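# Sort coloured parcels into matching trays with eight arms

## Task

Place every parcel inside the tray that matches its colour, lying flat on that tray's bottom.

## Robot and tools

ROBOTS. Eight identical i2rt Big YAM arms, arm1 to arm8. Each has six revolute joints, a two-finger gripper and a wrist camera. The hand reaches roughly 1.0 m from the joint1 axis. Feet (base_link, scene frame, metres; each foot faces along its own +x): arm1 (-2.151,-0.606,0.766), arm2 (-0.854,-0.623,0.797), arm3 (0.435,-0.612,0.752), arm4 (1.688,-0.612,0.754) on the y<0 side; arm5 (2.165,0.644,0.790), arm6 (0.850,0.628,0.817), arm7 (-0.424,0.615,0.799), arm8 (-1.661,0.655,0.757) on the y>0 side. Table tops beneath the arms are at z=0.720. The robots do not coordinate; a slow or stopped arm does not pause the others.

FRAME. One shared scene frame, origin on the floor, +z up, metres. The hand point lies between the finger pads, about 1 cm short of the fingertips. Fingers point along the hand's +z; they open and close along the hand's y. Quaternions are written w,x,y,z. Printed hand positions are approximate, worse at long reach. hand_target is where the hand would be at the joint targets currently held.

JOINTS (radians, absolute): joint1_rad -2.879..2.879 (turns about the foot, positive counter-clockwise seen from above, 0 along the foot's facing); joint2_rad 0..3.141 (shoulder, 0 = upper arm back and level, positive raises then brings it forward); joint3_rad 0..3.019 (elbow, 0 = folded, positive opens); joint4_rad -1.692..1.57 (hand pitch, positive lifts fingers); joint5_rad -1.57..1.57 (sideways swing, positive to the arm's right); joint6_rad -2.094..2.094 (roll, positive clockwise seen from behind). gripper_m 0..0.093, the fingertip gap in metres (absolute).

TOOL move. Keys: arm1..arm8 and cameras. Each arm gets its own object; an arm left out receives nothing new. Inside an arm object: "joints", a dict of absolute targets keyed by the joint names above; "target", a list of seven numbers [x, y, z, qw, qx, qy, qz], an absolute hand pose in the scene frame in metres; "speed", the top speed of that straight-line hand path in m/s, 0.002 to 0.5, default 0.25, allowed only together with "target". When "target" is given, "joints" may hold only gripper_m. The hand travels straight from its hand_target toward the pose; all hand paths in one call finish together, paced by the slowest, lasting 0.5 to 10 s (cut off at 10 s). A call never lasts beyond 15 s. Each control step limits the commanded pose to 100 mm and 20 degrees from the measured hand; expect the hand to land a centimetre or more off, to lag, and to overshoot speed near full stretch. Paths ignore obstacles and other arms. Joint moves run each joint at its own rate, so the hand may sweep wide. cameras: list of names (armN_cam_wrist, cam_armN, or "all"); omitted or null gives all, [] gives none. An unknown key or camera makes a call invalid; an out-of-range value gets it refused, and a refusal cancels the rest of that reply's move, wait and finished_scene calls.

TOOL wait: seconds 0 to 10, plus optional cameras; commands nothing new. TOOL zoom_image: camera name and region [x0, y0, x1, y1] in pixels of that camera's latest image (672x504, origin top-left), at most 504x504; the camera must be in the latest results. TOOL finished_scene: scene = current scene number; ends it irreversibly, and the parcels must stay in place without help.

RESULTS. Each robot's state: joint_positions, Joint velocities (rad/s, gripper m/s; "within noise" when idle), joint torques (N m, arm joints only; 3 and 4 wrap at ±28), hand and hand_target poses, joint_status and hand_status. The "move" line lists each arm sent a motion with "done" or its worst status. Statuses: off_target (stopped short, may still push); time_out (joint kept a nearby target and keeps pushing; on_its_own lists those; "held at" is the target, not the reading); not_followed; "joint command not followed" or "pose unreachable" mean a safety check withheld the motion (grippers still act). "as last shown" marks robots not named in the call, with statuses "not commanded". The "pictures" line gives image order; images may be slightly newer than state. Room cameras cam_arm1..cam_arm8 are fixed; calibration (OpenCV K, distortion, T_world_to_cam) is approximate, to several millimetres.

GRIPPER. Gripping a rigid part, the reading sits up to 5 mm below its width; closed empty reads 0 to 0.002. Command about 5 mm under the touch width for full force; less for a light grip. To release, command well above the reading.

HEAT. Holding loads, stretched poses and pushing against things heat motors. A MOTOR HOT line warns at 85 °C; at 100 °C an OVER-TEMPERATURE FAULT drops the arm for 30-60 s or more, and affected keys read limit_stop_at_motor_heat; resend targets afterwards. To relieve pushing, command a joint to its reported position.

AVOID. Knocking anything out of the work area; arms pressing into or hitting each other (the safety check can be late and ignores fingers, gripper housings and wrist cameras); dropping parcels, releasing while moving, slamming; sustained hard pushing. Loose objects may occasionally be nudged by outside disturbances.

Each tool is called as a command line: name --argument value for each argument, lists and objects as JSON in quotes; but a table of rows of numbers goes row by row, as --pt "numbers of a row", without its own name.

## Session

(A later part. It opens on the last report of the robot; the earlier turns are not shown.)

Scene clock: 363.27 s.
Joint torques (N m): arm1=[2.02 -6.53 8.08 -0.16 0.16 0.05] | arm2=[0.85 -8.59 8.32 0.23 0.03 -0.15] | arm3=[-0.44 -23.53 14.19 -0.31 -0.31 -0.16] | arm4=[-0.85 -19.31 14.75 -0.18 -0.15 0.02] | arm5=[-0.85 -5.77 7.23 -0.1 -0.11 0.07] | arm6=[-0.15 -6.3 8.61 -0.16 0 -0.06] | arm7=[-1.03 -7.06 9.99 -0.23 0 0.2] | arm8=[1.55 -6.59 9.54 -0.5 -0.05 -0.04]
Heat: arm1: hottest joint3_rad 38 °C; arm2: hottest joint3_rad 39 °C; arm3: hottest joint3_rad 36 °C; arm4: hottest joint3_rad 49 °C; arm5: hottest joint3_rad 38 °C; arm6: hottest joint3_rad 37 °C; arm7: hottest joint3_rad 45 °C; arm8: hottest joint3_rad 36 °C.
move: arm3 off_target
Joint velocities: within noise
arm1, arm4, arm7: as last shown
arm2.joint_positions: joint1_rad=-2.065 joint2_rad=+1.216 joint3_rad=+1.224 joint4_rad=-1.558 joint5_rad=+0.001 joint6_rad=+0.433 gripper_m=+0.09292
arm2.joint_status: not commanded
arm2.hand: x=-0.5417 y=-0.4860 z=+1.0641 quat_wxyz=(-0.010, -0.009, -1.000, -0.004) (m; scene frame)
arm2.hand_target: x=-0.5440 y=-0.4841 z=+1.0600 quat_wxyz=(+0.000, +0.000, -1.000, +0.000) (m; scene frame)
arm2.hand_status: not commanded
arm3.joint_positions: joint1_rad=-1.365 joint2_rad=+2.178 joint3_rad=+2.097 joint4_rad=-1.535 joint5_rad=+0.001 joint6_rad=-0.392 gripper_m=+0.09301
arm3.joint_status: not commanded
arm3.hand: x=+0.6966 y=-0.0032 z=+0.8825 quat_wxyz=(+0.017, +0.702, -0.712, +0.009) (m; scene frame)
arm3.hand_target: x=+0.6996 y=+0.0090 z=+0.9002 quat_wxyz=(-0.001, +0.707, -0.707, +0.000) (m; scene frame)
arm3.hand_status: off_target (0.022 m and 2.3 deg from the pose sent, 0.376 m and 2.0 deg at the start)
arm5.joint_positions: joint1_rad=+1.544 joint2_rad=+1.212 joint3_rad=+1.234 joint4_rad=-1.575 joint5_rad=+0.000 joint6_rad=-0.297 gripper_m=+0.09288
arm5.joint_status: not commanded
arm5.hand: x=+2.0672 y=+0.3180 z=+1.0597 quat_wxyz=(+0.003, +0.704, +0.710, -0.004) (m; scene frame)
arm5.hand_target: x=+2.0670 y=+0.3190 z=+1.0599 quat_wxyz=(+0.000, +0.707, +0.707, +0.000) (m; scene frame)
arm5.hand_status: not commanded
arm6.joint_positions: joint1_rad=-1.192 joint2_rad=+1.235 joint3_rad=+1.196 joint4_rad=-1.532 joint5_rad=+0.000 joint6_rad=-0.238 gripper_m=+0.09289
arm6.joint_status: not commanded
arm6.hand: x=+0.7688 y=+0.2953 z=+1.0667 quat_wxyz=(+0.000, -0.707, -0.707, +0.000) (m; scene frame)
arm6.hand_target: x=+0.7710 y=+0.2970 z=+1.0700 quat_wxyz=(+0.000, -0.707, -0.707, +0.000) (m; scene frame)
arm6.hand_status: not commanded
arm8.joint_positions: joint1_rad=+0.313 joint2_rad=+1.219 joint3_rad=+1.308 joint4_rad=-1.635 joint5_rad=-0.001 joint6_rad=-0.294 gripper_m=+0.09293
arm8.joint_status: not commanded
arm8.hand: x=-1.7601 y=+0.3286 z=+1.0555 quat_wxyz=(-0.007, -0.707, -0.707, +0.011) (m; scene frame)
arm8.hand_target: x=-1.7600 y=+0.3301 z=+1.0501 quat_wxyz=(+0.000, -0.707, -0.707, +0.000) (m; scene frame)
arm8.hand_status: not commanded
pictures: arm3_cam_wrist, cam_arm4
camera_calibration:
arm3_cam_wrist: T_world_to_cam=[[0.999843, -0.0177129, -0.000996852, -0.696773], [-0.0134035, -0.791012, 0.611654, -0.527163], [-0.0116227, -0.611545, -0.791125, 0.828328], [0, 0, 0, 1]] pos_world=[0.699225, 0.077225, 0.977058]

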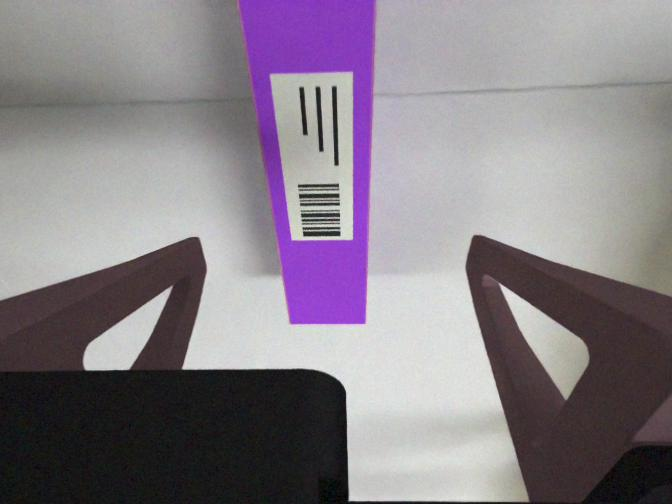

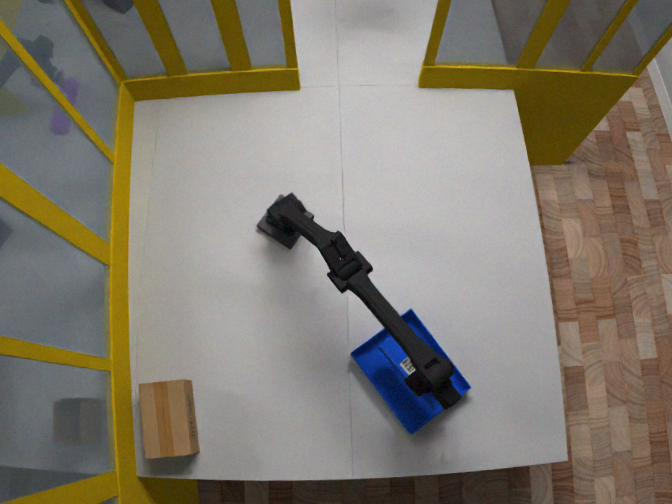

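move --arm4 '{"target":[2.110,-1.177,0.87,0,0.446,0.895,0],"speed":0.2}' --arm3 '{"target":[0.695,0.01,0.782,0,0.7071,-0.7071,0],"speed":0.25}' --cameras '["arm4_cam_wrist"]'

move --arm3 '{"joints":{"gripper_m":0.04}}' --cameras '[]'

move --arm3 '{"target":[0.695,0.0,0.90,0,0.7071,-0.7071,0],"speed":0.3}' --cameras '["arm3_cam_wrist"]'

move --arm3 '{"target":[0.570,-0.30,1.06,0,0.7071,-0.7071,0],"speed":0.45}' --cameras '[]'

move --arm3 '{"joints":{"joint1_rad":0.192,"joint6_rad":-0.419}}' --cameras '["arm4_cam_wrist","cam_arm7"]'

Scene clock: 382.80 s.
Joint torques (N m): arm1=[1.96 -6.24 8.05 -0.06 0.17 0.06] | arm2=[0.91 -8.64 8.32 0.21 0.04 -0.15] | arm3=[0.15 -23.88 9.35 0.65 -0.3 -0.08] | arm4=[-0.91 -21.83 9.58 0.66 -0.15 0.01] | arm5=[-0.97 -4.95 7.08 -0.02 -0.08 -0.01] | arm6=[-0.15 -6.24 8.62 -0.14 0 -0.06] | arm7=[-0.97 -6.95 10.03 -0.27 0.01 0.19] | arm8=[1.9 -6.89 9.55 -0.5 -0.04 -0.03]
Heat: arm1: hottest joint3_rad 36 °C; arm2: hottest joint3_rad 39 °C; arm3: hottest joint3_rad 38 °C; arm4: hottest joint3_rad 54 °C; arm5: hottest joint3_rad 38 °C; arm6: hottest joint3_rad 37 °C; arm7: hottest joint3_rad 45 °C; arm8: hottest joint3_rad 36 °C.
move: arm3 off_target; arm4 done
Joint velocities: within noise
arm1, arm2, arm5, arm6, arm7, arm8: as last shown
arm3.joint_positions: joint1_rad=-1.365 joint2_rad=+2.248 joint3_rad=+1.933 joint4_rad=-1.291 joint5_rad=+0.001 joint6_rad=-0.392 gripper_m=+0.09301
arm3.joint_status: not commanded
arm3.hand: x=+0.6984 y=+0.0005 z=+0.7757 quat_wxyz=(+0.012, +0.702, -0.712, +0.007) (m; scene frame)
arm3.hand_target: x=+0.6949 y=+0.0098 z=+0.7821 quat_wxyz=(+0.000, +0.707, -0.707, +0.000) (m; scene frame)
arm3.hand_status: off_target (0.012 m and 1.8 deg from the pose sent, 0.101 m and 2.3 deg at the start)
arm4.joint_positions: joint1_rad=-1.883 joint2_rad=+2.311 joint3_rad=+2.288 joint4_rad=-1.566 joint5_rad=-0.013 joint6_rad=-0.007 gripper_m=+0.05881
arm4.joint_status: not commanded
arm4.hand: x=+2.1114 y=-1.1746 z=+0.8638 quat_wxyz=(+0.008, -0.446, -0.895, -0.003) (m; scene frame)
arm4.hand_target: x=+2.1099 y=-1.1770 z=+0.8699 quat_wxyz=(+0.000, -0.446, -0.895, +0.000) (m; scene frame)
arm4.hand_status: done (0.007 m and 1.0 deg from the pose sent, 0.032 m and 0.8 deg at the start)
pictures: arm4_cam_wrist
camera_calibration:
arm4_cam_wrist: T_world_to_cam=[[-0.789419, -0.613701, 0.0137629, 0.931463], [-0.486724, 0.639433, 0.595168, 1.26942], [-0.374056, 0.463138, -0.803483, 2.15267], [0, 0, 0, 1]] pos_world=[2.15839, -1.23705, 0.961298]

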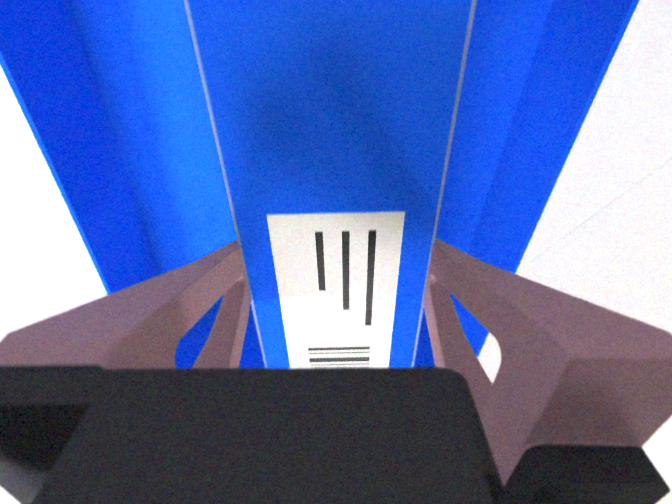

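Scene clock: 383.40 s.
Joint torques (N m): arm1=[2.43 -6.42 7.98 -0.01 0.16 0.04] | arm2=[0.85 -8.64 8.32 0.23 0.04 -0.15] | arm3=[0.09 -24.7 9.47 0.55 -0.27 -0.09] | arm4=[-0.91 -21.83 9.59 0.68 -0.15 0.01] | arm5=[-1.44 -5.71 7.12 0.01 -0.1 0.02] | arm6=[-0.21 -6.36 8.61 -0.14 0 -0.06] | arm7=[-0.91 -6.89 10.02 -0.23 0.01 0.21] | arm8=[1.9 -6.83 9.58 -0.53 -0.06 -0.03]
Heat: arm1: hottest joint3_rad 36 °C; arm2: hottest joint3_rad 39 °C; arm3: hottest joint3_rad 38 °C; arm4: hottest joint3_rad 54 °C; arm5: hottest joint3_rad 38 °C; arm6: hottest joint3_rad 37 °C; arm7: hottest joint3_rad 45 °C; arm8: hottest joint3_rad 36 °C.
move: arm3 off_target
Joint velocities: within noise
arm1, arm2, arm4, arm5, arm6, arm8: as last shown
arm3.joint_positions: joint1_rad=-1.365 joint2_rad=+2.248 joint3_rad=+1.933 joint4_rad=-1.291 joint5_rad=+0.000 joint6_rad=-0.392 gripper_m=+0.05841
arm3.joint_status: gripper_m off_target (ended at +0.05844, target +0.04000)
arm3.hand: x=+0.6983 y=+0.0006 z=+0.7757 quat_wxyz=(+0.012, +0.702, -0.712, +0.007) (m; scene frame)
arm3.hand_target: x=+0.6949 y=+0.0098 z=+0.7821 quat_wxyz=(+0.000, +0.707, -0.707, +0.000) (m; scene frame)
arm3.hand_status: not commanded
arm7.joint_positions: joint1_rad=-1.016 joint2_rad=+1.214 joint3_rad=+1.233 joint4_rad=-1.549 joint5_rad=-0.002 joint6_rad=-0.099 gripper_m=+0.09310
arm7.joint_status: not commanded
arm7.hand: x=-0.4530 y=+0.2704 z=+1.0687 quat_wxyz=(-0.012, -0.702, -0.712, +0.014) (m; scene frame)
arm7.hand_target: x=-0.4554 y=+0.2731 z=+1.0658 quat_wxyz=(-0.006, -0.708, -0.707, +0.007) (m; scene frame)
arm7.hand_status: not commanded
pictures: none
No camera images: "cameras" was empty.

Scene clock: 384.80 s.
Joint torques (N m): arm1=[2.2 -6.65 7.94 -0.03 0.18 0.02] | arm2=[0.91 -8.64 8.32 0.23 0.04 -0.15] | arm3=[-0.38 -24.82 14.06 -0.49 -0.25 -0.16] | arm4=[-0.91 -21.83 9.58 0.68 -0.15 0.01] | arm5=[-0.32 -5.71 7.12 -0.27 -0.08 0.03] | arm6=[-0.26 -6.36 8.59 -0.13 0 -0.05] | arm7=[-0.91 -6.95 10.02 -0.23 0 0.2] | arm8=[1.61 -6.48 9.61 -0.43 -0.05 -0.02]
Heat: arm1: hottest joint3_rad 36 °C; arm2: hottest joint3_rad 39 °C; arm3: hottest joint3_rad 38 °C; arm4: hottest joint3_rad 54 °C; arm5: hottest joint3_rad 38 °C; arm6: hottest joint3_rad 37 °C; arm7: hottest joint3_rad 45 °C; arm8: hottest joint3_rad 36 °C.
move: arm3 off_target
Joint velocities: within noise
arm1, arm2, arm4, arm5, arm6, arm7, arm8: as last shown
arm3.joint_positions: joint1_rad=-1.365 joint2_rad=+2.160 joint3_rad=+2.029 joint4_rad=-1.507 joint5_rad=+0.000 joint6_rad=-0.392 gripper_m=+0.05841
arm3.joint_status: not commanded
arm3.hand: x=+0.6916 y=-0.0143 z=+0.8691 quat_wxyz=(+0.027, +0.702, -0.711, +0.013) (m; scene frame)
arm3.hand_target: x=+0.6944 y=-0.0015 z=+0.9000 quat_wxyz=(+0.000, +0.707, -0.707, +0.000) (m; scene frame)
arm3.hand_status: off_target (0.034 m and 3.5 deg from the pose sent, 0.124 m and 1.8 deg at the start; pose on its path clipped on 5 of 42 steps)
pictures: arm3_cam_wrist
camera_calibration:
arm3_cam_wrist: T_world_to_cam=[[0.999789, -0.0179324, -0.00997719, -0.684204], [-0.0077261, -0.77935, 0.626541, -0.544501], [-0.0190111, -0.626332, -0.779325, 0.805465], [0, 0, 0, 1]] pos_world=[0.695165, 0.0678616, 0.962045]

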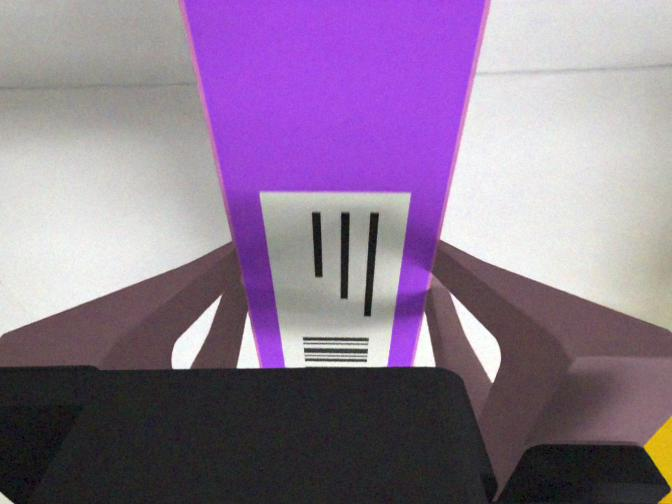

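Scene clock: 386.53 s.
Joint torques (N m): arm1=[2.26 -6.3 7.92 -0.09 0.18 0.05] | arm2=[0.85 -8.64 8.31 0.23 0.04 -0.15] | arm3=[-1.03 -9.35 9.43 -0.14 -0.26 -0.23] | arm4=[-0.91 -21.83 9.58 0.69 -0.15 0.01] | arm5=[-1.2 -5.25 7.12 -0.12 -0.07 0.04] | arm6=[-0.21 -6.3 8.61 -0.14 0.01 -0.06] | arm7=[-1.03 -7 10 -0.23 -0.01 0.21] | arm8=[1.79 -6.65 9.52 -0.54 -0.04 -0.05]
Heat: arm1: hottest joint3_rad 36 °C; arm2: hottest joint3_rad 39 °C; arm3: hottest joint3_rad 38 °C; arm4: hottest joint3_rad 54 °C; arm5: hottest joint3_rad 38 °C; arm6: hottest joint3_rad 37 °C; arm7: hottest joint3_rad 45 °C; arm8: hottest joint3_rad 36 °C.
move: arm3 done
Joint velocities: within noise
arm1, arm2, arm4, arm5, arm6, arm7, arm8: as last shown
arm3.joint_positions: joint1_rad=-1.365 joint2_rad=+1.236 joint3_rad=+1.346 joint4_rad=-1.671 joint5_rad=+0.000 joint6_rad=-0.394 gripper_m=+0.05841
arm3.joint_status: not commanded
arm3.hand: x=+0.5694 y=-0.2981 z=+1.0607 quat_wxyz=(-0.008, +0.703, -0.711, -0.002) (m; scene frame)
arm3.hand_target: x=+0.5700 y=-0.2999 z=+1.0601 quat_wxyz=(-0.001, +0.707, -0.707, +0.000) (m; scene frame)
arm3.hand_status: done (0.002 m and 1.1 deg from the pose sent, 0.364 m and 3.5 deg at the start; pose on its path clipped on 18 of 52 steps; a joint's target at an end of its range on 17 of 52 steps)
pictures: none
No camera images: "cameras" was empty.

Scene clock: 388.43 s.
Joint torques (N m): arm1=[1.67 -6.18 7.99 -0.2 0.17 0.03] | arm2=[0.85 -8.64 8.32 0.21 0.04 -0.15] | arm3=[0.26 -9.7 9.4 -0.28 -0.13 -0.2] | arm4=[-0.91 -21.83 9.58 0.66 -0.15 0.01] | arm5=[-1.49 -5.6 7.1 -0.09 -0.1 0.06] | arm6=[-0.15 -6.36 8.62 -0.14 0 -0.05] | arm7=[-0.67 -7.06 9.99 -0.18 0 0.2] | arm8=[1.73 -6.48 9.58 -0.5 -0.04 -0.03]
Heat: arm1: hottest joint3_rad 36 °C; arm2: hottest joint3_rad 39 °C; arm3: hottest joint3_rad 38 °C; arm4: hottest joint3_rad 53 °C; arm5: hottest joint3_rad 38 °C; arm6: hottest joint3_rad 37 °C; arm7: hottest joint3_rad 45 °C; arm8: hottest joint3_rad 36 °C.
move: arm3 done
Joint velocities: within noise
arm1, arm2, arm4, arm5, arm6, arm7, arm8: as last shown
arm3.joint_positions: joint1_rad=+0.183 joint2_rad=+1.238 joint3_rad=+1.346 joint4_rad=-1.672 joint5_rad=-0.003 joint6_rad=-0.405 gripper_m=+0.05841
arm3.joint_status: all done
arm3.hand: x=+0.1208 y=-0.4712 z=+1.0564 quat_wxyz=(-0.003, +1.000, -0.011, -0.001) (m; scene frame)
arm3.hand_target: x=+0.1211 y=-0.4747 z=+1.0564 quat_wxyz=(+0.000, +1.000, +0.000, +0.005) (m; scene frame)
arm3.hand_status: not commanded
pictures: arm4_cam_wrist, cam_arm7
camera_calibration:
arm4_cam_wrist: T_world_to_cam=[[-0.789419, -0.613701, 0.0137629, 0.931463], [-0.486724, 0.639433, 0.595168, 1.26942], [-0.374056, 0.463138, -0.803483, 2.15267], [0, 0, 0, 1]] pos_world=[2.15839, -1.23705, 0.961298]

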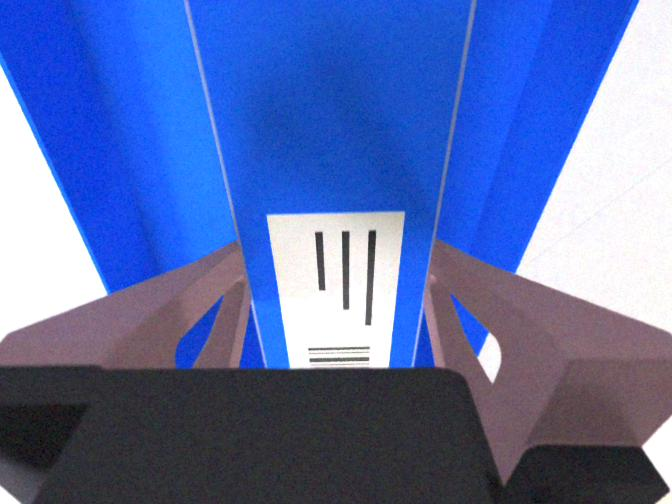

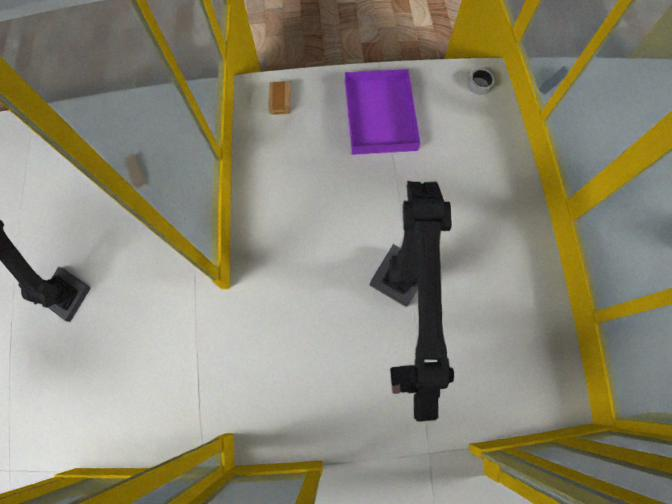

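move --arm4 '{"target":[2.112,-1.178,0.82,0,0.446,0.895,0],"speed":0.12}' --arm3 '{"target":[-0.20,-0.33,0.89,0,1,0,0],"speed":0.45}' --cameras '["arm4_cam_wrist"]'

move --arm4 '{"target":[2.112,-1.178,0.775,0,0.446,0.895,0],"speed":0.06}' --arm3 '{"target":[-0.20,-0.33,0.80,0,1,0,0],"speed":0.15}' --cameras '["arm4_cam_wrist"]'

move --arm3 '{"target":[-0.20,-0.33,0.765,0,1,0,0],"speed":0.06}' --cameras '["arm3_cam_wrist"]'

Scene clock: 411.00 s.
Joint torques (N m): arm1=[2.37 -6.42 7.9 0.01 0.17 0.07] | arm2=[0.85 -8.64 8.32 0.23 0.04 -0.15] | arm3=[-0.21 -23.94 14.52 -0.2 -0.31 -0.22] | arm4=[-0.67 -20.25 9.62 0.72 -0.15 0.03] | arm5=[-0.91 -5.48 7.02 -0.12 -0.11 0.06] | arm6=[-0.15 -6.24 8.59 -0.14 0 -0.05] | arm7=[-0.97 -6.95 10.02 -0.2 0 0.2] | arm8=[1.79 -6.65 9.58 -0.44 -0.05 -0.04]
Heat: arm1: hottest joint3_rad 36 °C; arm2: hottest joint3_rad 39 °C; arm3: hottest joint3_rad 36 °C; arm4: hottest joint3_rad 51 °C; arm5: hottest joint3_rad 38 °C; arm6: hottest joint3_rad 37 °C; arm7: hottest joint3_rad 45 °C; arm8: hottest joint3_rad 36 °C.
move: arm3 off_target; arm4 done
Joint velocities: within noise
arm1.joint_positions: joint1_rad=-1.540 joint2_rad=+1.231 joint3_rad=+1.320 joint4_rad=-1.637 joint5_rad=+0.004 joint6_rad=+0.030 gripper_m=+0.09289
arm1.joint_status: not commanded
arm1.hand: x=-2.2859 y=-0.9219 z=+1.0671 quat_wxyz=(-0.010, -0.840, -0.543, +0.012) (m; scene frame)
arm1.hand_target: x=-2.2820 y=-0.9200 z=+1.0602 quat_wxyz=(+0.000, -0.839, -0.545, +0.000) (m; scene frame)
arm1.hand_status: not commanded
arm2, arm5, arm6, arm7, arm8: as last shown
arm3.joint_positions: joint1_rad=+0.183 joint2_rad=+2.231 joint3_rad=+2.185 joint4_rad=-1.558 joint5_rad=-0.003 joint6_rad=-0.405 gripper_m=+0.05841
arm3.joint_status: not commanded
arm3.hand: x=-0.1852 y=-0.3303 z=+0.8741 quat_wxyz=(+0.005, +1.000, -0.011, +0.017) (m; scene frame)
arm3.hand_target: x=-0.1991 y=-0.3305 z=+0.8900 quat_wxyz=(-0.001, +1.000, +0.000, -0.001) (m; scene frame)
arm3.hand_status: off_target (0.022 m and 2.5 deg from the pose sent, 0.388 m and 1.4 deg at the start; pose on its path clipped on 19 of 66 steps)
arm4.joint_positions: joint1_rad=-1.883 joint2_rad=+2.311 joint3_rad=+2.195 joint4_rad=-1.452 joint5_rad=-0.013 joint6_rad=-0.007 gripper_m=+0.05881
arm4.joint_status: not commanded
arm4.hand: x=+2.1126 y=-1.1771 z=+0.8283 quat_wxyz=(-0.001, -0.446, -0.895, +0.002) (m; scene frame)
arm4.hand_target: x=+2.1119 y=-1.1780 z=+0.8200 quat_wxyz=(+0.000, -0.446, -0.895, +0.000) (m; scene frame)
arm4.hand_status: done (0.008 m and 0.3 deg from the pose sent, 0.044 m and 1.0 deg at the start)
pictures: arm4_cam_wrist
camera_calibration:
arm4_cam_wrist: T_world_to_cam=[[-0.789396, -0.61372, 0.0141953, 0.930921], [-0.494284, 0.649145, 0.578181, 1.33419], [-0.364056, 0.449397, -0.815785, 2.09864], [0, 0, 0, 1]] pos_world=[2.15836, -1.23788, 0.927423]

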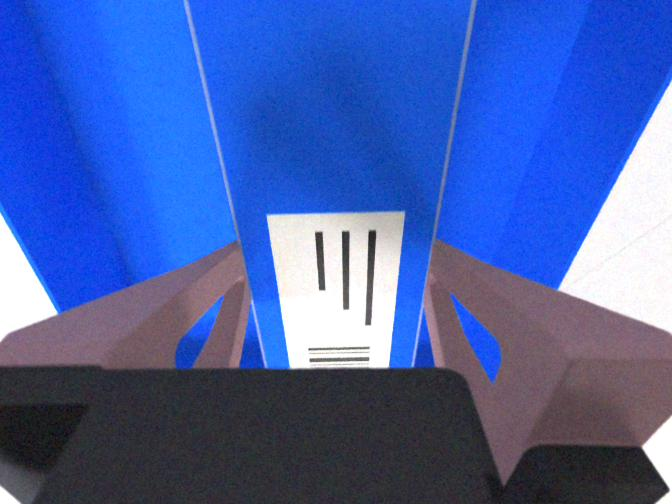

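Scene clock: 412.37 s.
Joint torques (N m): arm1=[2.02 -6.53 8.05 -0.06 0.17 0.06] | arm2=[0.85 -8.64 8.32 0.21 0.04 -0.15] | arm3=[0.09 -25.7 9.37 0.55 -0.3 -0.2] | arm4=[-0.62 -18.49 9.63 0.8 -0.15 0.04] | arm5=[-0.73 -6.36 7.12 -0.01 -0.09 0.05] | arm6=[-0.15 -6.3 8.62 -0.14 0 -0.05] | arm7=[-0.79 -6.89 10.02 -0.18 0 0.2] | arm8=[2.02 -6.71 9.59 -0.55 -0.05 -0.04]
Heat: arm1: hottest joint3_rad 35 °C; arm2: hottest joint3_rad 39 °C; arm3: hottest joint3_rad 36 °C; arm4: hottest joint3_rad 50 °C; arm5: hottest joint3_rad 38 °C; arm6: hottest joint3_rad 37 °C; arm7: hottest joint3_rad 45 °C; arm8: hottest joint3_rad 36 °C.
move: arm3 done; arm4 off_target
Joint velocities: within noise
arm1, arm2, arm5, arm6, arm7, arm8: as last shown
arm3.joint_positions: joint1_rad=+0.183 joint2_rad=+2.281 joint3_rad=+2.070 joint4_rad=-1.378 joint5_rad=-0.004 joint6_rad=-0.405 gripper_m=+0.05841
arm3.joint_status: not commanded
arm3.hand: x=-0.1923 y=-0.3265 z=+0.7977 quat_wxyz=(+0.002, +1.000, -0.011, +0.010) (m; scene frame)
arm3.hand_target: x=-0.2000 y=-0.3302 z=+0.8001 quat_wxyz=(+0.000, +1.000, +0.000, +0.000) (m; scene frame)
arm3.hand_status: done (0.009 m and 1.8 deg from the pose sent, 0.076 m and 2.5 deg at the start)
arm4.joint_positions: joint1_rad=-1.883 joint2_rad=+2.315 joint3_rad=+2.123 joint4_rad=-1.355 joint5_rad=-0.013 joint6_rad=-0.007 gripper_m=+0.05881
arm4.joint_status: not commanded
arm4.hand: x=+2.1133 y=-1.1788 z=+0.7989 quat_wxyz=(-0.011, -0.445, -0.895, +0.007) (m; scene frame)
arm4.hand_target: x=+2.1115 y=-1.1775 z=+0.7754 quat_wxyz=(+0.000, -0.446, -0.895, +0.000) (m; scene frame)
arm4.hand_status: off_target (0.024 m and 1.5 deg from the pose sent, 0.053 m and 0.3 deg at the start)
pictures: arm4_cam_wrist
camera_calibration:
arm4_cam_wrist: T_world_to_cam=[[-0.789378, -0.613733, 0.014644, 0.930439], [-0.501896, 0.658905, 0.560308, 1.39446], [-0.353528, 0.434945, -0.828155, 2.04632], [0, 0, 0, 1]] pos_world=[2.15778, -1.23781, 0.899716]

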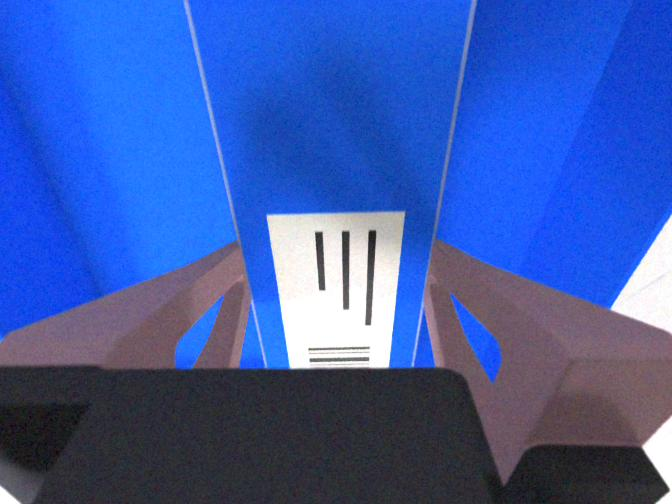

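Scene clock: 413.47 s.
Joint torques (N m): arm1=[2.02 -6.24 8.05 -0.12 0.16 0.06] | arm2=[0.85 -8.64 8.32 0.23 0.04 -0.15] | arm3=[0.09 -23.77 8.75 0.87 -0.31 -0.2] | arm4=[-0.56 -18.49 9.63 0.77 -0.15 0.04] | arm5=[-1.08 -5.89 7.1 0.03 -0.08 0.04] | arm6=[-0.21 -6.3 8.61 -0.14 0 -0.06] | arm7=[-0.91 -7.06 10.06 -0.17 0.01 0.2] | arm8=[1.79 -6.65 9.59 -0.53 -0.05 -0.02]
Heat: arm1: hottest joint3_rad 35 °C; arm2: hottest joint3_rad 39 °C; arm3: hottest joint3_rad 36 °C; arm4: hottest joint3_rad 50 °C; arm5: hottest joint3_rad 38 °C; arm6: hottest joint3_rad 37 °C; arm7: hottest joint3_rad 45 °C; arm8: hottest joint3_rad 36 °C.
move: arm3 off_target
Joint velocities: within noise
arm1, arm4, arm7: as last shown
arm2.joint_positions: joint1_rad=-2.065 joint2_rad=+1.216 joint3_rad=+1.224 joint4_rad=-1.558 joint5_rad=+0.001 joint6_rad=+0.433 gripper_m=+0.09292
arm2.joint_status: not commanded
arm2.hand: x=-0.5417 y=-0.4860 z=+1.0641 quat_wxyz=(-0.010, -0.009, -1.000, -0.004) (m; scene frame)
arm2.hand_target: x=-0.5440 y=-0.4841 z=+1.0600 quat_wxyz=(+0.000, +0.000, -1.000, +0.000) (m; scene frame)
arm2.hand_status: not commanded
arm3.joint_positions: joint1_rad=+0.183 joint2_rad=+2.291 joint3_rad=+2.033 joint4_rad=-1.314 joint5_rad=-0.004 joint6_rad=-0.405 gripper_m=+0.05841
arm3.joint_status: not commanded
arm3.hand: x=-0.1941 y=-0.3255 z=+0.7764 quat_wxyz=(-0.001, +1.000, -0.011, +0.003) (m; scene frame)
arm3.hand_target: x=-0.1997 y=-0.3302 z=+0.7650 quat_wxyz=(+0.000, +1.000, +0.000, +0.000) (m; scene frame)
arm3.hand_status: off_target (0.014 m and 1.3 deg from the pose sent, 0.034 m and 1.8 deg at the start)
arm5.joint_positions: joint1_rad=+1.544 joint2_rad=+1.212 joint3_rad=+1.234 joint4_rad=-1.575 joint5_rad=+0.000 joint6_rad=-0.297 gripper_m=+0.09288
arm5.joint_status: not commanded
arm5.hand: x=+2.0672 y=+0.3180 z=+1.0597 quat_wxyz=(+0.003, +0.704, +0.710, -0.004) (m; scene frame)
arm5.hand_target: x=+2.0670 y=+0.3190 z=+1.0599 quat_wxyz=(+0.000, +0.707, +0.707, +0.000) (m; scene frame)
arm5.hand_status: not commanded
arm6.joint_positions: joint1_rad=-1.192 joint2_rad=+1.235 joint3_rad=+1.196 joint4_rad=-1.532 joint5_rad=+0.000 joint6_rad=-0.238 gripper_m=+0.09289
arm6.joint_status: not commanded
arm6.hand: x=+0.7688 y=+0.2953 z=+1.0667 quat_wxyz=(+0.000, -0.707, -0.707, +0.000) (m; scene frame)
arm6.hand_target: x=+0.7710 y=+0.2970 z=+1.0700 quat_wxyz=(+0.000, -0.707, -0.707, +0.000) (m; scene frame)
arm6.hand_status: not commanded
arm8.joint_positions: joint1_rad=+0.313 joint2_rad=+1.219 joint3_rad=+1.308 joint4_rad=-1.635 joint5_rad=-0.001 joint6_rad=-0.294 gripper_m=+0.09293
arm8.joint_status: not commanded
arm8.hand: x=-1.7601 y=+0.3286 z=+1.0555 quat_wxyz=(-0.007, -0.707, -0.707, +0.011) (m; scene frame)
arm8.hand_target: x=-1.7600 y=+0.3301 z=+1.0501 quat_wxyz=(+0.000, -0.707, -0.707, +0.000) (m; scene frame)
arm8.hand_status: not commanded
pictures: arm3_cam_wrist
camera_calibration:
arm3_cam_wrist: T_world_to_cam=[[0.0275784, 0.999554, 0.0114378, 0.320657], [0.809282, -0.0290422, 0.586702, -0.30202], [0.586772, -0.00692391, -0.809722, 0.864355], [0, 0, 0, 1]] pos_world=[-0.271603, -0.3233, 0.873415]

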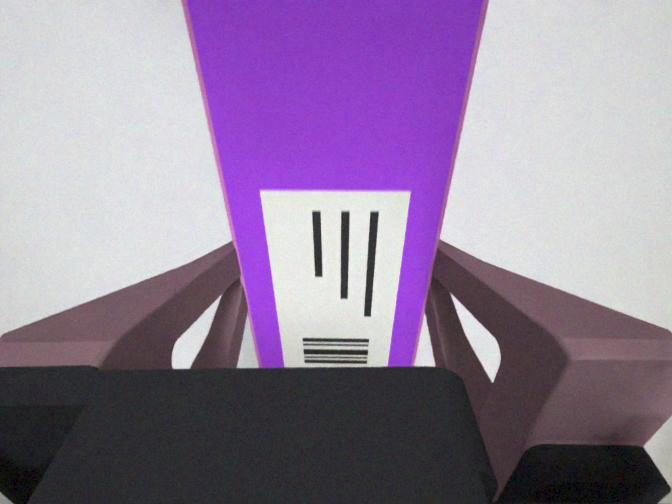

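move --arm4 '{"target":[2.112,-1.178,0.752,0,0.446,0.895,0],"speed":0.06}' --arm3 '{"joints":{"gripper_m":0.093}}' --cameras '["arm4_cam_wrist"]'

move --arm3 '{"target":[-0.20,-0.33,0.90,0,1,0,0],"speed":0.35}' --cameras '[]'

move --arm3 '{"target":[0.124,-0.474,1.06,0,1,0,0],"speed":0.5}' --cameras '[]'

move --arm2 '{"target":[-0.2,-0.33,0.88,0,0,1,0],"speed":0.45}' --cameras '["arm2_cam_wrist"]'

Scene clock: 422.93 s.
Joint torques (N m): arm1=[1.9 -6.48 7.99 -0.06 0.17 0.07] | arm2=[0.85 -8.64 8.32 0.21 0.04 -0.15] | arm3=[-0.09 -24.12 8.77 0.62 -0.29 -0.19] | arm4=[-0.5 -18.2 9.4 1.01 -0.15 0.05] | arm5=[-0.62 -5.6 7.19 -0.06 -0.09 0.03] | arm6=[-0.15 -6.3 8.59 -0.14 0 -0.06] | arm7=[-0.97 -7 9.99 -0.2 0 0.2] | arm8=[1.73 -6.65 9.54 -0.51 -0.06 -0.01]
Heat: arm1: hottest joint3_rad 35 °C; arm2: hottest joint3_rad 39 °C; arm3: hottest joint2_rad 35 °C; arm4: hottest joint3_rad 49 °C; arm5: hottest joint3_rad 38 °C; arm6: hottest joint3_rad 37 °C; arm7: hottest joint3_rad 45 °C; arm8: hottest joint3_rad 36 °C.
move: arm3 done; arm4 off_target
Joint velocities: within noise
arm1, arm2, arm5, arm6, arm7, arm8: as last shown
arm3.joint_positions: joint1_rad=+0.183 joint2_rad=+2.293 joint3_rad=+2.033 joint4_rad=-1.306 joint5_rad=-0.004 joint6_rad=-0.405 gripper_m=+0.09297
arm3.joint_status: all done
arm3.hand: x=-0.1957 y=-0.3247 z=+0.7754 quat_wxyz=(-0.002, +1.000, -0.011, +0.000) (m; scene frame)
arm3.hand_target: x=-0.1997 y=-0.3302 z=+0.7651 quat_wxyz=(+0.000, +1.000, +0.000, +0.000) (m; scene frame)
arm3.hand_status: not commanded
arm4.joint_positions: joint1_rad=-1.883 joint2_rad=+2.328 joint3_rad=+2.097 joint4_rad=-1.314 joint5_rad=-0.013 joint6_rad=-0.007 gripper_m=+0.05881
arm4.joint_status: not commanded
arm4.hand: x=+2.1132 y=-1.1791 z=+0.7799 quat_wxyz=(-0.011, -0.445, -0.895, +0.007) (m; scene frame)
arm4.hand_target: x=+2.1113 y=-1.1772 z=+0.7525 quat_wxyz=(+0.000, -0.446, -0.895, +0.000) (m; scene frame)
arm4.hand_status: off_target (0.028 m and 1.5 deg from the pose sent, 0.047 m and 1.5 deg at the start)
pictures: arm4_cam_wrist
camera_calibration:
arm4_cam_wrist: T_world_to_cam=[[-0.789376, -0.613744, 0.0142785, 0.930754], [-0.502337, 0.659109, 0.559672, 1.40696], [-0.352907, 0.434619, -0.828591, 2.0293], [0, 0, 0, 1]] pos_world=[2.15763, -1.23806, 0.880733]

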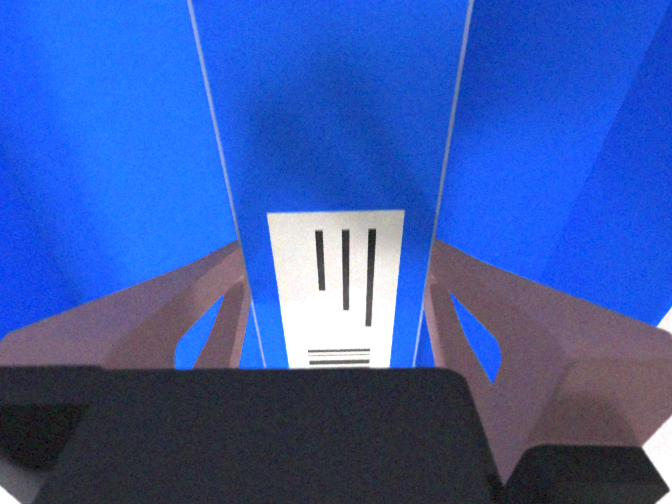

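Scene clock: 424.40 s.
Joint torques (N m): arm1=[1.96 -6.59 8.08 -0.12 0.16 0.07] | arm2=[0.85 -8.64 8.31 0.21 0.04 -0.15] | arm3=[-0.21 -25.7 14.16 -0.36 -0.29 -0.21] | arm4=[-0.5 -18.2 9.42 1.01 -0.15 0.05] | arm5=[-0.56 -5.71 7.15 -0.08 -0.1 0] | arm6=[-0.26 -6.3 8.61 -0.14 0 -0.05] | arm7=[-0.97 -7.06 10.02 -0.18 0 0.2] | arm8=[1.85 -6.59 9.61 -0.49 -0.04 -0.03]
Heat: arm1: hottest joint3_rad 35 °C; arm2: hottest joint3_rad 39 °C; arm3: hottest joint2_rad 35 °C; arm4: hottest joint3_rad 49 °C; arm5: hottest joint3_rad 38 °C; arm6: hottest joint3_rad 37 °C; arm7: hottest joint3_rad 45 °C; arm8: hottest joint3_rad 36 °C.
move: arm3 off_target
Joint velocities: within noise
arm1, arm2, arm4, arm5, arm6, arm8: as last shown
arm3.joint_positions: joint1_rad=+0.183 joint2_rad=+2.250 joint3_rad=+2.213 joint4_rad=-1.584 joint5_rad=-0.004 joint6_rad=-0.405 gripper_m=+0.09297
arm3.joint_status: not commanded
arm3.hand: x=-0.1859 y=-0.3300 z=+0.8721 quat_wxyz=(+0.009, +1.000, -0.011, +0.025) (m; scene frame)
arm3.hand_target: x=-0.1987 y=-0.3307 z=+0.9000 quat_wxyz=(+0.000, +1.000, +0.000, +0.000) (m; scene frame)
arm3.hand_status: off_target (0.031 m and 3.4 deg from the pose sent, 0.125 m and 1.3 deg at the start; pose on its path clipped on 6 of 44 steps)
arm7.joint_positions: joint1_rad=-1.016 joint2_rad=+1.214 joint3_rad=+1.233 joint4_rad=-1.549 joint5_rad=-0.002 joint6_rad=-0.099 gripper_m=+0.09310
arm7.joint_status: not commanded
arm7.hand: x=-0.4530 y=+0.2704 z=+1.0687 quat_wxyz=(-0.012, -0.702, -0.712, +0.014) (m; scene frame)
arm7.hand_target: x=-0.4554 y=+0.2731 z=+1.0658 quat_wxyz=(-0.006, -0.708, -0.707, +0.007) (m; scene frame)
arm7.hand_status: not commanded
pictures: none
No camera images: "cameras" was empty.

Scene clock: 426.10 s.
Joint torques (N m): arm1=[2.14 -6.36 7.98 -0.05 0.19 0.05] | arm2=[0.85 -8.64 8.31 0.23 0.04 -0.15] | arm3=[-0.62 -9.11 9.29 -0.03 -0.29 -0.22] | arm4=[-0.56 -18.2 9.4 1.01 -0.15 0.05] | arm5=[-1.14 -5.83 7.09 0.08 -0.1 0.01] | arm6=[-0.21 -6.36 8.59 -0.14 0 -0.05] | arm7=[-0.97 -6.95 10 -0.2 0.01 0.21] | arm8=[1.79 -6.71 9.57 -0.49 -0.05 -0.04]
Heat: arm1: hottest joint3_rad 35 °C; arm2: hottest joint3_rad 39 °C; arm3: hottest joint2_rad 35 °C; arm4: hottest joint3_rad 49 °C; arm5: hottest joint3_rad 38 °C; arm6: hottest joint3_rad 37 °C; arm7: hottest joint3_rad 45 °C; arm8: hottest joint3_rad 36 °C.
move: arm3 done
Joint velocities: within noise
arm1, arm2, arm4, arm5, arm6, arm7, arm8: as last shown
arm3.joint_positions: joint1_rad=+0.183 joint2_rad=+1.221 joint3_rad=+1.346 joint4_rad=-1.672 joint5_rad=-0.004 joint6_rad=-0.410 gripper_m=+0.09297
arm3.joint_status: not commanded
arm3.hand: x=+0.1234 y=-0.4725 z=+1.0620 quat_wxyz=(-0.006, +1.000, -0.009, -0.009) (m; scene frame)
arm3.hand_target: x=+0.1240 y=-0.4740 z=+1.0600 quat_wxyz=(-0.001, +1.000, +0.000, -0.001) (m; scene frame)
arm3.hand_status: done (0.003 m and 1.6 deg from the pose sent, 0.390 m and 3.4 deg at the start; pose on its path clipped on 21 of 51 steps; a joint's target at an end of its range on 15 of 51 steps)
pictures: none
No camera images: "cameras" was empty.

Scene clock: 428.37 s.
Joint torques (N m): arm1=[2.02 -5.89 7.95 -0.12 0.14 0.04] | arm2=[0.73 -25.29 11.96 0.14 0.04 -0.16] | arm3=[-0.62 -9.17 9.26 -0.21 -0.3 -0.21] | arm4=[-0.5 -18.2 9.42 1.01 -0.15 0.05] | arm5=[-0.62 -5.54 7.15 -0.1 -0.06 0.07] | arm6=[-0.15 -6.24 8.59 -0.14 0 -0.05] | arm7=[-0.91 -7 10.04 -0.24 0 0.19] | arm8=[1.67 -6.42 9.5 -0.46 -0.08 -0.02]
Heat: arm1: hottest joint3_rad 35 °C; arm2: hottest joint3_rad 40 °C; arm3: hottest joint2_rad 35 °C; arm4: hottest joint3_rad 49 °C; arm5: hottest joint3_rad 38 °C; arm6: hottest joint3_rad 37 °C; arm7: hottest joint3_rad 45 °C; arm8: hottest joint3_rad 36 °C.
move: arm2 off_target
Joint velocities: within noise
arm1, arm3, arm4, arm5, arm6, arm7, arm8: as last shown
arm2.joint_positions: joint1_rad=-2.065 joint2_rad=+2.319 joint3_rad=+2.230 joint4_rad=-1.492 joint5_rad=+0.001 joint6_rad=+0.433 gripper_m=+0.09292
arm2.joint_status: not commanded
arm2.hand: x=-0.2071 y=-0.3381 z=+0.8795 quat_wxyz=(+0.005, -0.009, -1.000, +0.002) (m; scene frame)
arm2.hand_target: x=-0.2004 y=-0.3303 z=+0.8798 quat_wxyz=(-0.001, +0.000, -1.000, +0.000) (m; scene frame)
arm2.hand_status: off_target (0.011 m and 1.2 deg from the pose sent, 0.418 m and 1.6 deg at the start; pose on its path clipped on 20 of 68 steps)
arm3.hand_target: x=+0.1239 y=-0.4740 z=+1.0600 quat_wxyz=(-0.001, +1.000, +0.000, -0.001) (m; scene frame)
pictures: arm2_cam_wrist
camera_calibration:
arm2_cam_wrist: T_world_to_cam=[[-0.0224313, -0.999602, 0.0171115, -0.358853], [-0.805989, 0.0282079, 0.591258, -0.673003], [-0.591506, -0.000528974, -0.806301, 0.706991], [0, 0, 0, 1]] pos_world=[-0.132293, -0.339352, 0.974106]

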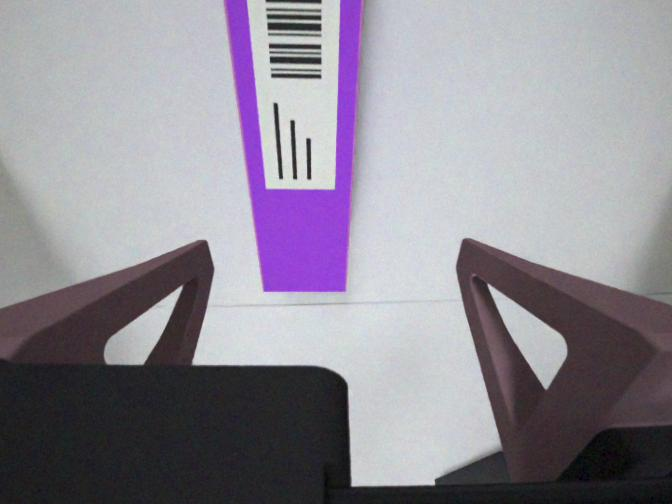

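move --arm4 '{"joints":{"gripper_m":0.093}}' --arm2 '{"target":[-0.2,-0.312,0.77,0,0,1,0],"speed":0.25}' --cameras '[]'

move --arm2 '{"joints":{"gripper_m":0.04}}' --arm4 '{"target":[2.112,-1.178,0.92,0,0.446,0.895,0],"speed":0.2}' --cameras '["arm2_cam_wrist"]'

Scene clock: 452.17 s.
Joint torques (N m): arm1=[2.2 -6.07 8.01 -0.06 0.18 0.04] | arm2=[0.91 -27.58 9.57 0.79 0.02 0.06] | arm3=[-0.44 -9.11 9.31 -0.25 -0.3 -0.21] | arm4=[-0.56 -18.26 9.42 0.79 -0.15 0.05] | arm5=[-0.62 -5.6 7.13 -0.1 -0.13 0.02] | arm6=[-0.21 -6.3 8.61 -0.16 0 -0.05] | arm7=[-1.03 -6.89 10.04 -0.23 0 0.21] | arm8=[1.96 -6.59 9.61 -0.5 -0.05 -0.04]
Heat: arm1: hottest joint3_rad 35 °C; arm2: hottest joint3_rad 41 °C; arm3: hottest joint3_rad 35 °C; arm4: hottest joint3_rad 48 °C; arm5: hottest joint3_rad 38 °C; arm6: hottest joint3_rad 37 °C; arm7: hottest joint3_rad 45 °C; arm8: hottest joint3_rad 36 °C.
move: arm2 off_target; arm4 done
Joint velocities: within noise
arm1, arm3, arm5, arm6, arm7, arm8: as last shown
arm2.joint_positions: joint1_rad=-2.040 joint2_rad=+2.443 joint3_rad=+2.150 joint4_rad=-1.309 joint5_rad=+0.001 joint6_rad=+0.433 gripper_m=+0.09292
arm2.joint_status: not commanded
arm2.hand: x=-0.2088 y=-0.3188 z=+0.7630 quat_wxyz=(+0.014, +0.004, -1.000, +0.007) (m; scene frame)
arm2.hand_target: x=-0.2004 y=-0.3120 z=+0.7701 quat_wxyz=(+0.000, +0.000, -1.000, +0.000) (m; scene frame)
arm2.hand_status: off_target (0.013 m and 1.9 deg from the pose sent, 0.113 m and 1.1 deg at the start)
arm4.joint_positions: joint1_rad=-1.883 joint2_rad=+2.329 joint3_rad=+2.097 joint4_rad=-1.309 joint5_rad=-0.013 joint6_rad=-0.007 gripper_m=+0.09291
arm4.joint_status: all done
arm4.hand: x=+2.1139 y=-1.1801 z=+0.7794 quat_wxyz=(-0.013, -0.445, -0.895, +0.008) (m; scene frame)
arm4.hand_target: x=+2.1114 y=-1.1772 z=+0.7525 quat_wxyz=(+0.000, -0.446, -0.895, +0.000) (m; scene frame)
arm4.hand_status: not commanded
pictures: none
No camera images: "cameras" was empty.

Scene clock: 453.90 s.
Joint torques (N m): arm1=[2.08 -6.48 7.99 -0.1 0.16 0.07] | arm2=[0.5 -27.99 9.83 0.8 0.03 0.05] | arm3=[-0.56 -9.05 9.28 -0.24 -0.3 -0.2] | arm4=[-0.85 -18.43 14.74 -0.25 -0.14 0.01] | arm5=[-0.5 -5.42 7.06 -0.13 -0.07 0.04] | arm6=[-0.26 -6.3 8.61 -0.13 0 -0.05] | arm7=[-0.91 -7.18 10.02 -0.23 0.01 0.2] | arm8=[2.08 -6.77 9.55 -0.51 -0.06 -0.04]
Heat: arm1: hottest joint3_rad 35 °C; arm2: hottest joint3_rad 41 °C; arm3: hottest joint3_rad 35 °C; arm4: hottest joint3_rad 48 °C; arm5: hottest joint3_rad 38 °C; arm6: hottest joint3_rad 37 °C; arm7: hottest joint3_rad 45 °C; arm8: hottest joint3_rad 36 °C.
move: arm2 off_target; arm4 done
Joint velocities: within noise
arm1.joint_positions: joint1_rad=-1.540 joint2_rad=+1.231 joint3_rad=+1.320 joint4_rad=-1.637 joint5_rad=+0.004 joint6_rad=+0.030 gripper_m=+0.09289
arm1.joint_status: not commanded
arm1.hand: x=-2.2859 y=-0.9219 z=+1.0671 quat_wxyz=(-0.010, -0.840, -0.543, +0.012) (m; scene frame)
arm1.hand_target: x=-2.2820 y=-0.9200 z=+1.0602 quat_wxyz=(+0.000, -0.839, -0.545, +0.000) (m; scene frame)
arm1.hand_status: not commanded
arm2.joint_positions: joint1_rad=-2.040 joint2_rad=+2.443 joint3_rad=+2.150 joint4_rad=-1.309 joint5_rad=+0.001 joint6_rad=+0.433 gripper_m=+0.05899
arm2.joint_status: gripper_m off_target (ended at +0.05903, target +0.04000)
arm2.hand: x=-0.2088 y=-0.3187 z=+0.7630 quat_wxyz=(+0.014, +0.004, -1.000, +0.007) (m; scene frame)
arm2.hand_target: x=-0.2004 y=-0.3120 z=+0.7701 quat_wxyz=(+0.000, +0.000, -1.000, +0.000) (m; scene frame)
arm2.hand_status: not commanded
arm3, arm5, arm6, arm7, arm8: as last shown
arm4.joint_positions: joint1_rad=-1.883 joint2_rad=+2.284 joint3_rad=+2.384 joint4_rad=-1.684 joint5_rad=-0.013 joint6_rad=-0.007 gripper_m=+0.09291
arm4.joint_status: not commanded
arm4.hand: x=+2.1079 y=-1.1684 z=+0.9192 quat_wxyz=(+0.006, -0.446, -0.895, -0.002) (m; scene frame)
arm4.hand_target: x=+2.1116 y=-1.1775 z=+0.9200 quat_wxyz=(-0.001, -0.446, -0.895, +0.001) (m; scene frame)
arm4.hand_status: done (0.010 m and 0.7 deg from the pose sent, 0.141 m and 1.8 deg at the start; a joint's target at an end of its range on 13 of 52 steps)
pictures: arm2_cam_wrist
camera_calibration:
arm2_cam_wrist: T_world_to_cam=[[0.00315415, -0.99967, 0.0255057, -0.338591], [-0.795211, 0.0129575, 0.606194, -0.620049], [-0.606325, -0.0221945, -0.794907, 0.593418], [0, 0, 0, 1]] pos_world=[-0.132198, -0.317274, 0.856219]

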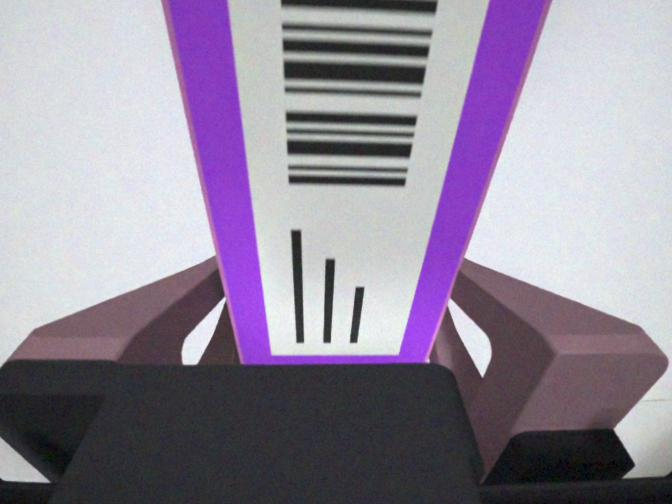

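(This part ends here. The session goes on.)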